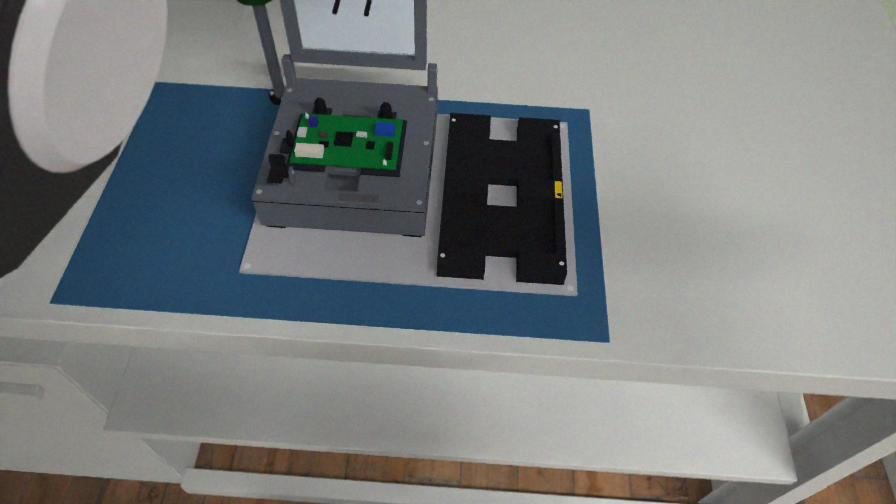

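Request:
move --joints '{"left_gripper_m":0.06}' --cameras '["left_wrist_camera"]'

Request:
move --target '{"side":"left","x":0.437,"y":0.105,"z":1.165,"quat_wxyz":[0.933,-0.02,-0.36,-0.007]}' --min_time_s 1 --cameras '[]'

Request:
move --target '{"side":"left","x":0.397,"y":0.105,"z":1.2,"quat_wxyz":[0.933,-0.02,-0.36,-0.007]}' --min_time_s 1 --cameras '["head_camera"]'

Request:
move --target '{"side":"left","x":0.3,"y":0.105,"z":1.24,"quat_wxyz":[0.98,0,-0.2,0]}' --cameras '["head_camera","left_wrist_camera"]'

Scene clock: 298.83 s.
Joint torques (N m): left_arm=[-2.41 -1.79 1.51 4.74 1.96 4.61 0.01] | right_arm=[-1.07 -4.05 -2.75 -9.02 0.11 -1.94 -0.26]
External joint torques (N m): left_arm=[23.72 -10.83 1.08 14.61 2.15 6.03 0.05] | right_arm=[-0.05 -0.1 0.36 1.36 -0.11 -0.09 -0.31]
Motor temperatures (°C): left_arm=[30 31 29 33 38 34 40] | right_arm=[33 33 28 33 45 36 36]
Wrist force (N): left_arm=[23.3 2.7 17.9] | right_arm=[-3.6 12.7 -4.8]
Wrist torque (N m): left_arm=[0.24 -0.60 -0.51] | right_arm=[-0.25 0.50 0.47]
Wrist force, peak (N): left_arm=[25.5 2.7 19.1] | right_arm=[-3.6 13.0 -4.9]
move: done
base_odometry: x=-1.077 y=-1.472 heading=-2.516
lidar_m: 0.85 0.73 0.56 0.90 1.59 2.23 4.19 4.27 3.22 0.60 0.58 0.88
base_status: not commanded
joint_positions: torso_squat_rad=+0.350 torso_shift_rad=+0.000 torso_pitch_rad=-0.001 torso_yaw_rad=+0.000 left_shoulder_pitch_rad=-1.475 left_shoulder_roll_rad=+0.145 left_shoulder_yaw_rad=+0.071 left_elbow_rad=-0.270 left_forearm_roll_rad=+0.114 left_wrist_pitch_rad=+0.917 left_hand_roll_rad=+0.256 left_gripper_m=+0.060 right_shoulder_pitch_rad=+0.600 right_shoulder_roll_rad=-0.300 right_shoulder_yaw_rad=+0.000 right_elbow_rad=-2.500 right_forearm_roll_rad=+0.000 right_wrist_pitch_rad=+0.000 right_hand_roll_rad=+0.000 right_gripper_m=+0.099 head_pan_rad=+0.000 head_tilt_rad=+1.000
joint_status: all done
wheel_motors_off: 0
motor_effort: left_wheel=-3(4) right_wheel=+5(6)
chest: x=-0.2287 y=-0.0008 z=+1.2475 quat_wxyz=(+1.000, +0.001, -0.001, +0.000) (m; base frame)
left_hand: x=+0.4565 y=+0.1051 z=+1.1457 quat_wxyz=(+0.927, -0.023, -0.375, -0.007) (m; base frame)
right_hand: x=+0.1115 y=-0.2653 z=+1.2191 quat_wxyz=(+0.572, -0.100, -0.806, +0.117) (m; base frame)
pictures: left_wrist_camera
camera_calibration:
left_wrist_camera: T_world_to_cam=[[0.727912, 0.0190209, 0.685407, -1.12092], [-0.351054, -0.848325, 0.396367, -0.170401], [0.588987, -0.529135, -0.610828, 0.555573], [0, 0, 0, 1]] pos_world=[0.428884, 0.170738, 1.17519]

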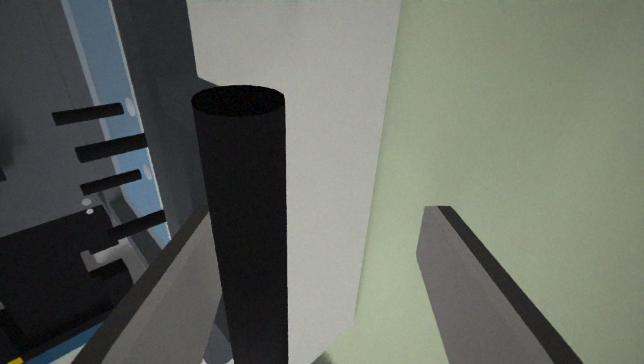

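Scene clock: 300.33 s.
Joint torques (N m): left_arm=[-23.71 7.44 0.25 -9.39 -0.1 -1.3 0.45] | right_arm=[-0.88 -4.13 -3.02 -9.03 0.16 -1.89 -0.3]
External joint torques (N m): left_arm=[1.85 -0.51 -0.99 0.25 0.16 0.05 0.48] | right_arm=[0.12 -0.17 0.09 1.35 -0.06 -0.04 -0.35]
Motor temperatures (°C): left_arm=[30 31 29 33 38 34 40] | right_arm=[33 33 28 33 45 36 36]
Wrist force (N): left_arm=[-5.6 0.0 -7.8] | right_arm=[-3.5 12.5 -4.8]
Wrist torque (N m): left_arm=[-0.03 -0.63 -0.18] | right_arm=[-0.24 0.52 0.45]
Wrist force, peak (N): left_arm=[41.6 -10.9 41.4] | right_arm=[-3.3 13.0 -5.4]
move: done
base_odometry: x=-1.077 y=-1.472 heading=-2.516
lidar_m: 0.85 0.73 0.57 0.91 1.58 2.24 4.19 4.28 3.21 0.59 0.58 0.87
base_status: not commanded
joint_positions: torso_squat_rad=+0.350 torso_shift_rad=+0.000 torso_pitch_rad=+0.000 torso_yaw_rad=+0.000 left_shoulder_pitch_rad=-1.329 left_shoulder_roll_rad=+0.137 left_shoulder_yaw_rad=+0.055 left_elbow_rad=-0.672 left_forearm_roll_rad=+0.096 left_wrist_pitch_rad=+1.216 left_hand_roll_rad=+0.274 left_gripper_m=+0.060 right_shoulder_pitch_rad=+0.600 right_shoulder_roll_rad=-0.300 right_shoulder_yaw_rad=+0.000 right_elbow_rad=-2.500 right_forearm_roll_rad=+0.000 right_wrist_pitch_rad=+0.000 right_hand_roll_rad=+0.000 right_gripper_m=+0.099 head_pan_rad=+0.000 head_tilt_rad=+1.000
joint_status: all done
wheel_motors_off: 0
motor_effort: left_wheel=-2(5) right_wheel=+3(5)
chest: x=-0.2280 y=-0.0007 z=+1.2475 quat_wxyz=(+1.000, +0.000, +0.000, +0.000) (m; base frame)
left_hand: x=+0.4370 y=+0.1051 z=+1.1643 quat_wxyz=(+0.935, -0.019, -0.355, -0.006) (m; base frame)
left_hand_status: reached (checked arc, planned for 1.0 s): 1 mm and 0.6 deg off.
right_hand: x=+0.1121 y=-0.2653 z=+1.2187 quat_wxyz=(+0.573, -0.100, -0.805, +0.117) (m; base frame)
pictures: none
No camera images: "cameras" was empty.

Scene clock: 301.67 s.
Joint torques (N m): left_arm=[-22.11 5.55 0.63 -8.53 -0.19 -1.17 0.34] | right_arm=[-0.84 -3.98 -3 -9.04 0.16 -1.89 -0.28]
External joint torques (N m): left_arm=[1.89 -0.97 -1.29 0.17 0.13 0.18 0.38] | right_arm=[0.15 -0.02 0.11 1.34 -0.06 -0.03 -0.33]
Motor temperatures (°C): left_arm=[30 31 29 33 38 34 40] | right_arm=[33 33 28 33 45 36 36]
Wrist force (N): left_arm=[-5.7 0.2 -7.9] | right_arm=[-3.3 12.6 -4.9]
Wrist torque (N m): left_arm=[-0.06 -0.63 -0.18] | right_arm=[-0.25 0.55 0.47]
Wrist force, peak (N): left_arm=[-6.6 0.6 -8.3] | right_arm=[-3.4 12.9 -5.2]
move: done
base_odometry: x=-1.077 y=-1.472 heading=-2.516
lidar_m: 0.85 0.72 0.56 0.91 1.59 2.23 4.19 4.28 3.21 0.59 0.58 0.88
base_status: not commanded
joint_positions: torso_squat_rad=+0.350 torso_shift_rad=+0.000 torso_pitch_rad=+0.000 torso_yaw_rad=+0.000 left_shoulder_pitch_rad=-1.188 left_shoulder_roll_rad=+0.130 left_shoulder_yaw_rad=+0.031 left_elbow_rad=-1.118 left_forearm_roll_rad=+0.085 left_wrist_pitch_rad=+1.520 left_hand_roll_rad=+0.299 left_gripper_m=+0.060 right_shoulder_pitch_rad=+0.600 right_shoulder_roll_rad=-0.300 right_shoulder_yaw_rad=+0.000 right_elbow_rad=-2.500 right_forearm_roll_rad=+0.000 right_wrist_pitch_rad=+0.000 right_hand_roll_rad=+0.000 right_gripper_m=+0.099 head_pan_rad=+0.000 head_tilt_rad=+1.000
joint_status: all done
wheel_motors_off: 0
motor_effort: left_wheel=-3(5) right_wheel=+3(5)
chest: x=-0.2280 y=-0.0007 z=+1.2475 quat_wxyz=(+1.000, +0.000, +0.000, +0.000) (m; base frame)
left_hand: x=+0.3962 y=+0.1052 z=+1.2005 quat_wxyz=(+0.934, -0.020, -0.357, -0.007) (m; base frame)
left_hand_status: reached (checked arc, planned for 1.0 s): 1 mm and 0.4 deg off.
right_hand: x=+0.1121 y=-0.2653 z=+1.2187 quat_wxyz=(+0.573, -0.100, -0.805, +0.117) (m; base frame)
pictures: head_camera
camera_calibration:
head_camera: T_world_to_cam=[[0.0330423, -0.99875, 0.037505, -0.0500025], [-0.818739, -0.0485706, -0.572107, 0.718369], [0.573214, -0.0118031, -0.819321, 1.24304], [0, 0, 0, 1]] pos_world=[-0.122721, -0.000376609, 1.43131]

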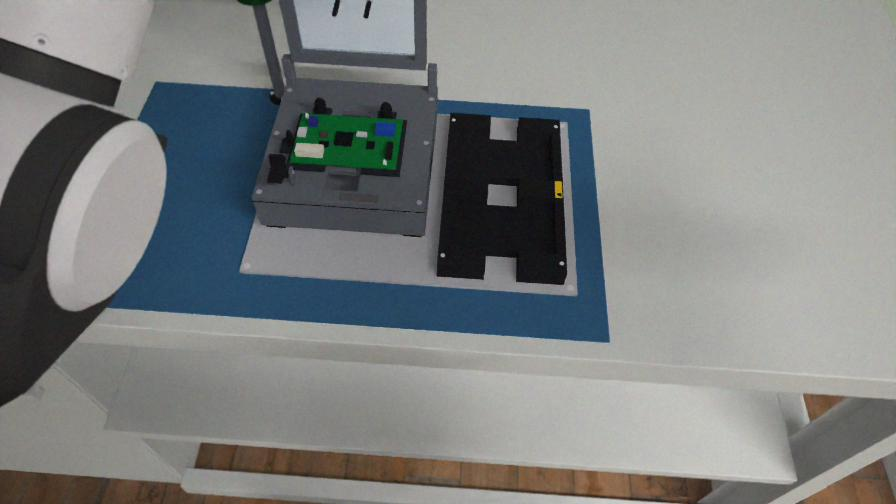

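Scene clock: 303.17 s.
Joint torques (N m): left_arm=[-21.15 7.7 5.76 -4.16 -0.41 -0.91 -0.31] | right_arm=[-0.78 -3.93 -3.02 -9.02 0.23 -1.85 -0.12]
External joint torques (N m): left_arm=[1.79 -0.03 -1.1 0.23 0.04 -0.26 -0.29] | right_arm=[0.21 0.02 0.09 1.36 0.01 0 -0.17]
Motor temperatures (°C): left_arm=[30 31 29 33 38 34 40] | right_arm=[33 33 28 33 45 36 36]
Wrist force (N): left_arm=[-4.1 0.4 -8.8] | right_arm=[-3.4 12.8 -4.7]
Wrist torque (N m): left_arm=[-0.11 -0.54 -0.18] | right_arm=[-0.27 0.54 0.47]
Wrist force, peak (N): left_arm=[-6.7 0.6 -10.0] | right_arm=[-3.7 13.0 -4.9]
move: done
base_odometry: x=-1.077 y=-1.472 heading=-2.516
lidar_m: 0.86 0.72 0.57 0.91 1.59 2.24 4.19 4.28 3.21 0.59 0.57 0.87
base_status: not commanded
joint_positions: torso_squat_rad=+0.350 torso_shift_rad=+0.000 torso_pitch_rad=+0.000 torso_yaw_rad=+0.000 left_shoulder_pitch_rad=-1.377 left_shoulder_roll_rad=+0.469 left_shoulder_yaw_rad=-0.441 left_elbow_rad=-1.237 left_forearm_roll_rad=+0.798 left_wrist_pitch_rad=+1.919 left_hand_roll_rad=+0.694 left_gripper_m=+0.060 right_shoulder_pitch_rad=+0.600 right_shoulder_roll_rad=-0.300 right_shoulder_yaw_rad=+0.000 right_elbow_rad=-2.500 right_forearm_roll_rad=+0.000 right_wrist_pitch_rad=+0.000 right_hand_roll_rad=+0.000 right_gripper_m=+0.099 head_pan_rad=+0.000 head_tilt_rad=+1.000
joint_status: all done
wheel_motors_off: 0
motor_effort: left_wheel=-3(4) right_wheel=+4(5)
chest: x=-0.2280 y=-0.0007 z=+1.2475 quat_wxyz=(+1.000, +0.000, +0.000, +0.000) (m; base frame)
left_hand: x=+0.3001 y=+0.1048 z=+1.2399 quat_wxyz=(+0.980, +0.000, -0.199, +0.000) (m; base frame)
left_hand_status: reached (checked arc, planned for 0.8 s): 0 mm and 0.1 deg off.
right_hand: x=+0.1121 y=-0.2653 z=+1.2187 quat_wxyz=(+0.573, -0.100, -0.805, +0.117) (m; base frame)
pictures: head_camera, left_wrist_camera
camera_calibration:
head_camera: T_world_to_cam=[[0.0330522, -0.99875, 0.0374989, -0.0499979], [-0.818726, -0.0485755, -0.572126, 0.718391], [0.573233, -0.0117913, -0.819308, 1.24304], [0, 0, 0, 1]] pos_world=[-0.122731, -0.000382109, 1.43131]
left_wrist_camera: T_world_to_cam=[[0.925323, 0.0148974, 0.378887, -0.750409], [-0.173243, -0.872227, 0.457392, -0.389441], [0.337289, -0.488875, -0.804511, 1.01657], [0, 0, 0, 1]] pos_world=[0.284024, 0.168474, 1.28029]

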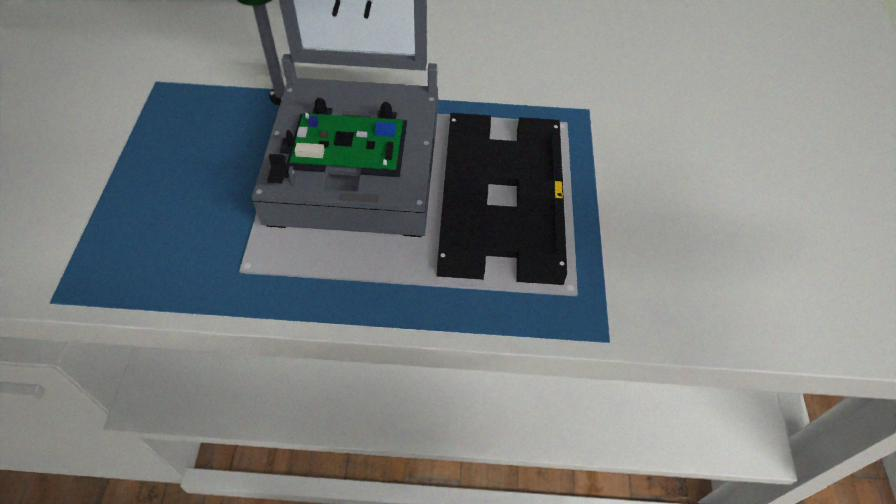

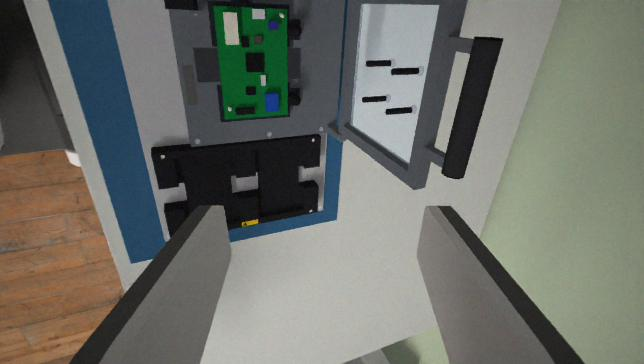

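Request:
move --joints '{"torso_squat_rad":0.7,"torso_pitch_rad":0.2,"left_gripper_m":0.083,"head_tilt_rad":0.8}' --cameras '["head_camera"]'

Request:
move --target '{"side":"left","x":0.36,"y":0.11,"z":1.03,"quat_wxyz":[1,0,0,0]}' --cameras '["head_camera","left_wrist_camera"]'

Request:
zoom_image --camera "left_wrist_camera" --region '[180, 0, 480, 260]'

Scene clock: 314.30 s.
Joint torques (N m): left_arm=[-21.6 7.17 5.96 -5.14 -0.1 -0.6 -0.27] | right_arm=[2.09 -3.81 -2.94 -9.11 0.26 -1.95 -0.27]
External joint torques (N m): left_arm=[1.34 -0.04 -0.75 0.25 0.12 -0.23 -0.26] | right_arm=[0.09 0.07 0.24 1.53 0.03 0.01 -0.32]
Motor temperatures (°C): left_arm=[30 31 29 33 38 34 40] | right_arm=[33 33 28 33 45 36 36]
Wrist force (N): left_arm=[-2.9 -0.2 -9.2] | right_arm=[-3.6 12.5 -5.9]
Wrist torque (N m): left_arm=[-0.04 -0.48 -0.21] | right_arm=[-0.23 0.52 0.47]
Wrist force, peak (N): left_arm=[-3.1 0.3 -9.7] | right_arm=[-3.9 13.0 -6.1]
move: done
base_odometry: x=-1.077 y=-1.472 heading=-2.516
lidar_m: 0.85 0.73 0.57 0.91 1.59 2.23 4.18 4.28 3.21 0.59 0.58 0.88
base_status: not commanded
joint_positions: torso_squat_rad=+0.700 torso_shift_rad=+0.000 torso_pitch_rad=+0.200 torso_yaw_rad=+0.000 left_shoulder_pitch_rad=-1.377 left_shoulder_roll_rad=+0.469 left_shoulder_yaw_rad=-0.441 left_elbow_rad=-1.237 left_forearm_roll_rad=+0.798 left_wrist_pitch_rad=+1.919 left_hand_roll_rad=+0.694 left_gripper_m=+0.083 right_shoulder_pitch_rad=+0.600 right_shoulder_roll_rad=-0.300 right_shoulder_yaw_rad=+0.000 right_elbow_rad=-2.500 right_forearm_roll_rad=+0.000 right_wrist_pitch_rad=+0.000 right_hand_roll_rad=+0.000 right_gripper_m=+0.099 head_pan_rad=+0.000 head_tilt_rad=+0.800
joint_status: all done
wheel_motors_off: 0
motor_effort: left_wheel=-2(4) right_wheel=+2(5)
chest: x=-0.1665 y=-0.0006 z=+1.1191 quat_wxyz=(+0.995, +0.000, +0.100, +0.000) (m; base frame)
left_hand: x=+0.3496 y=+0.1050 z=+1.0067 quat_wxyz=(+0.995, +0.000, -0.100, +0.000) (m; base frame)
right_hand: x=+0.1612 y=-0.2651 z=+1.0233 quat_wxyz=(+0.650, -0.088, -0.744, +0.126) (m; base frame)
pictures: head_camera
camera_calibration:
head_camera: T_world_to_cam=[[0.03301, -0.998751, 0.0374991, -0.0481155], [-0.818777, -0.04854, -0.572055, 0.722623], [0.573161, -0.0118198, -0.819357, 1.0733], [0, 0, 0, 1]] pos_world=[-0.0219179, -0.000292985, 1.2946]

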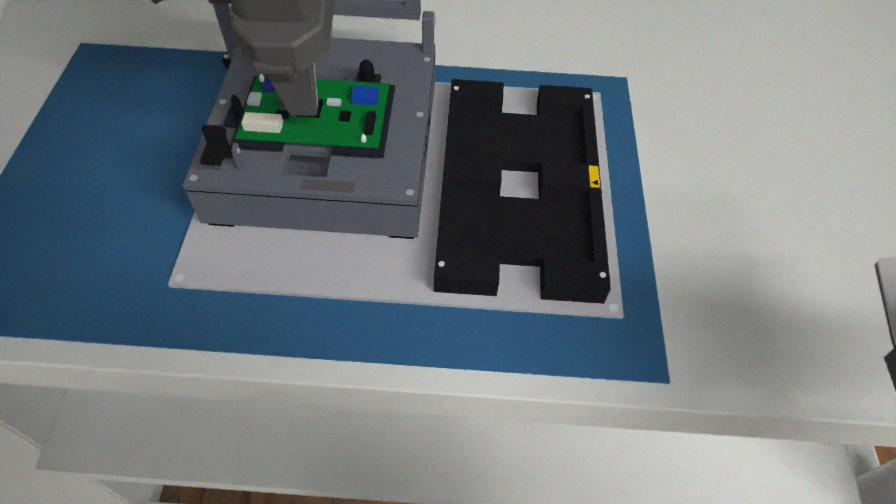

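Scene clock: 315.60 s.
Joint torques (N m): left_arm=[-22.8 7.27 3.24 -4.11 0.16 -0.25 0.25] | right_arm=[1.92 -3.89 -2.96 -9.3 0.22 -1.95 -0.26]
External joint torques (N m): left_arm=[1.98 -1.31 -1.21 1.28 0.15 -0.15 0.25] | right_arm=[-0.08 -0.01 0.22 1.34 -0.01 0.01 -0.31]
Motor temperatures (°C): left_arm=[30 31 29 33 38 34 40] | right_arm=[33 33 28 33 45 36 36]
Wrist force (N): left_arm=[-1.8 0.0 -9.5] | right_arm=[-3.6 12.6 -6.0]
Wrist torque (N m): left_arm=[-0.06 -0.46 -0.23] | right_arm=[-0.25 0.55 0.47]
Wrist force, peak (N): left_arm=[-3.5 0.2 -10.2] | right_arm=[-3.5 13.0 -6.3]
move: done
base_odometry: x=-1.077 y=-1.472 heading=-2.516
lidar_m: 0.85 0.73 0.56 0.91 1.58 2.24 4.19 4.28 3.22 0.60 0.58 0.87
base_status: not commanded
joint_positions: torso_squat_rad=+0.700 torso_shift_rad=+0.000 torso_pitch_rad=+0.200 torso_yaw_rad=+0.000 left_shoulder_pitch_rad=-1.665 left_shoulder_roll_rad=+0.417 left_shoulder_yaw_rad=-0.509 left_elbow_rad=-0.663 left_forearm_roll_rad=+0.925 left_wrist_pitch_rad=+1.899 left_hand_roll_rad=+0.486 left_gripper_m=+0.083 right_shoulder_pitch_rad=+0.600 right_shoulder_roll_rad=-0.300 right_shoulder_yaw_rad=+0.000 right_elbow_rad=-2.500 right_forearm_roll_rad=+0.000 right_wrist_pitch_rad=+0.000 right_hand_roll_rad=+0.000 right_gripper_m=+0.099 head_pan_rad=+0.000 head_tilt_rad=+0.800
joint_status: all done
wheel_motors_off: 0
motor_effort: left_wheel=-2(5) right_wheel=+3(4)
chest: x=-0.1666 y=-0.0006 z=+1.1192 quat_wxyz=(+0.995, +0.000, +0.100, +0.000) (m; base frame)
left_hand: x=+0.3593 y=+0.1103 z=+1.0303 quat_wxyz=(+1.000, -0.001, -0.004, +0.000) (m; base frame)
left_hand_status: reached (checked arc, planned for 0.9 s): 1 mm and 0.5 deg off.
right_hand: x=+0.1611 y=-0.2651 z=+1.0233 quat_wxyz=(+0.650, -0.088, -0.744, +0.126) (m; base frame)
pictures: head_camera, left_wrist_camera
camera_calibration:
head_camera: T_world_to_cam=[[0.0329801, -0.998752, 0.037496, -0.0481213], [-0.81874, -0.0485145, -0.572111, 0.722669], [0.573216, -0.0118312, -0.819319, 1.07329], [0, 0, 0, 1]] pos_world=[-0.0219625, -0.000303045, 1.29462]
left_wrist_camera: T_world_to_cam=[[0.99986, 0.0163393, -0.00367289, -0.35865], [0.016042, -0.871488, 0.490154, -0.380368], [0.00480791, -0.490144, -0.871628, 1.0194], [0, 0, 0, 1]] pos_world=[0.3598, 0.174028, 1.07366]

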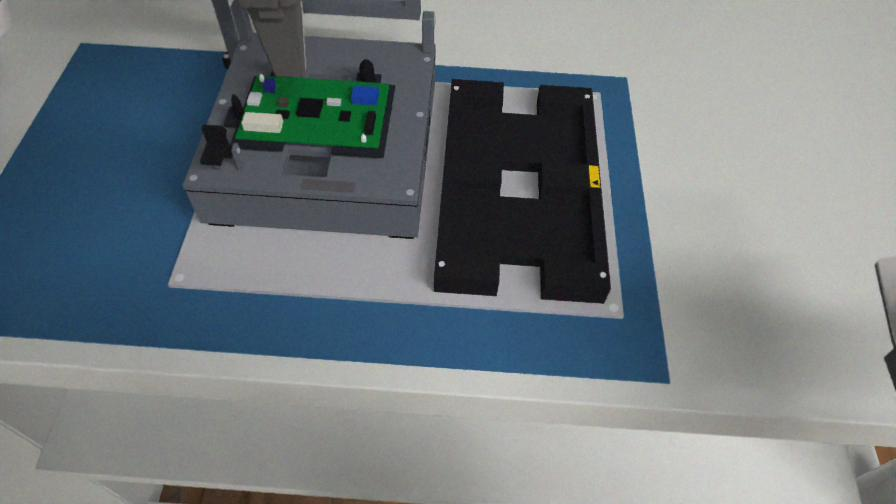

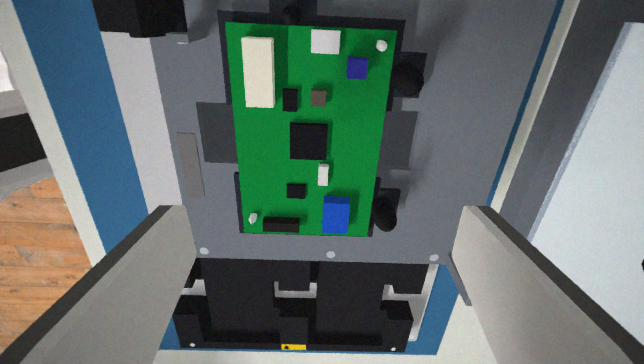

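Scaled by 1.680 from the camera's 644x364 image, which has a finer 920x520 frame.

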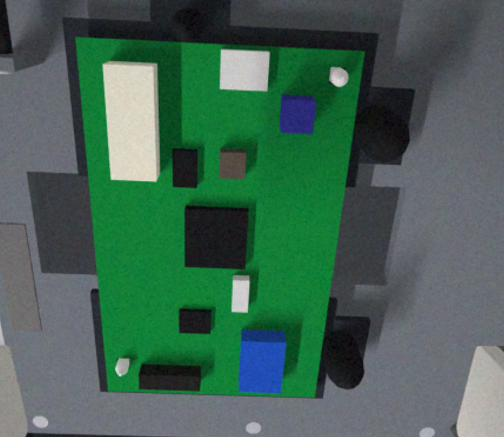

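Request:
move --target '{"side":"left","x":0.354,"y":0.115,"z":0.987,"quat_wxyz":[1,0,0,-0.008]}' --min_time_s 1.5 --cameras '["left_wrist_camera"]'

Request:
zoom_image --camera "left_wrist_camera" --region '[100, 0, 540, 364]'

Scene clock: 328.80 s.
Joint torques (N m): left_arm=[-21.85 8.96 3.75 -5.73 0.08 -0.46 0.5] | right_arm=[2.21 -4.03 -3.14 -9.1 0.15 -1.92 -0.16]
External joint torques (N m): left_arm=[2.66 0.76 -1.38 -0.28 0.06 -0.38 0.5] | right_arm=[0.21 -0.15 0.03 1.54 -0.08 0.04 -0.22]
Motor temperatures (°C): left_arm=[30 31 29 33 38 34 40] | right_arm=[33 33 28 33 45 36 36]
Wrist force (N): left_arm=[-1.7 -0.1 -9.6] | right_arm=[-3.7 12.6 -5.9]
Wrist torque (N m): left_arm=[-0.06 -0.44 -0.20] | right_arm=[-0.23 0.51 0.48]
Wrist force, peak (N): left_arm=[-1.7 0.0 -9.9] | right_arm=[-4.0 12.8 -6.3]
move: done
base_odometry: x=-1.077 y=-1.472 heading=-2.516
lidar_m: 0.85 0.73 0.57 0.91 1.59 2.24 4.19 4.28 3.21 0.60 0.58 0.88
base_status: not commanded
joint_positions: torso_squat_rad=+0.700 torso_shift_rad=+0.000 torso_pitch_rad=+0.200 torso_yaw_rad=+0.000 left_shoulder_pitch_rad=-1.539 left_shoulder_roll_rad=+0.425 left_shoulder_yaw_rad=-0.520 left_elbow_rad=-0.780 left_forearm_roll_rad=+0.918 left_wrist_pitch_rad=+1.866 left_hand_roll_rad=+0.506 left_gripper_m=+0.083 right_shoulder_pitch_rad=+0.600 right_shoulder_roll_rad=-0.300 right_shoulder_yaw_rad=+0.000 right_elbow_rad=-2.500 right_forearm_roll_rad=+0.000 right_wrist_pitch_rad=+0.000 right_hand_roll_rad=+0.000 right_gripper_m=+0.099 head_pan_rad=+0.000 head_tilt_rad=+0.800
joint_status: all done
wheel_motors_off: 0
motor_effort: left_wheel=-2(4) right_wheel=+3(5)
chest: x=-0.1666 y=-0.0006 z=+1.1192 quat_wxyz=(+0.995, +0.000, +0.100, +0.000) (m; base frame)
left_hand: x=+0.3539 y=+0.1148 z=+0.9872 quat_wxyz=(+1.000, +0.000, +0.000, -0.008) (m; base frame)
left_hand_status: reached (checked arc, planned for 1.5 s): 0 mm and 0.0 deg off.
right_hand: x=+0.1611 y=-0.2651 z=+1.0233 quat_wxyz=(+0.650, -0.088, -0.744, +0.126) (m; base frame)
pictures: left_wrist_camera
camera_calibration:
left_wrist_camera: T_world_to_cam=[[0.99992, -0.000971703, -0.0126137, -0.342686], [0.00531847, -0.872372, 0.488814, -0.350068], [-0.0114788, -0.488842, -0.872297, 0.990344], [0, 0, 0, 1]] pos_world=[0.355888, 0.178399, 1.03067]

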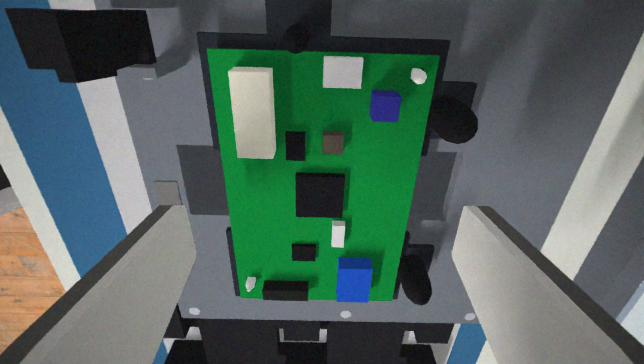

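Scaled by 1.145 from the camera's 644x364 image, which has a finer 920x520 frame.

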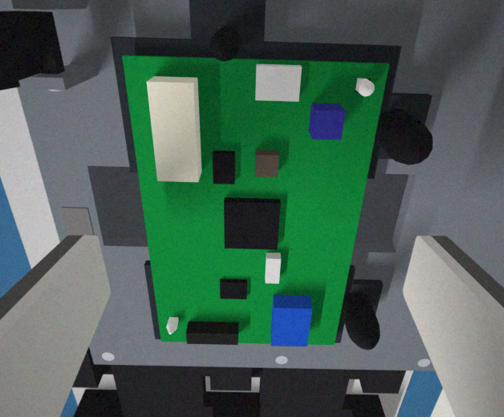

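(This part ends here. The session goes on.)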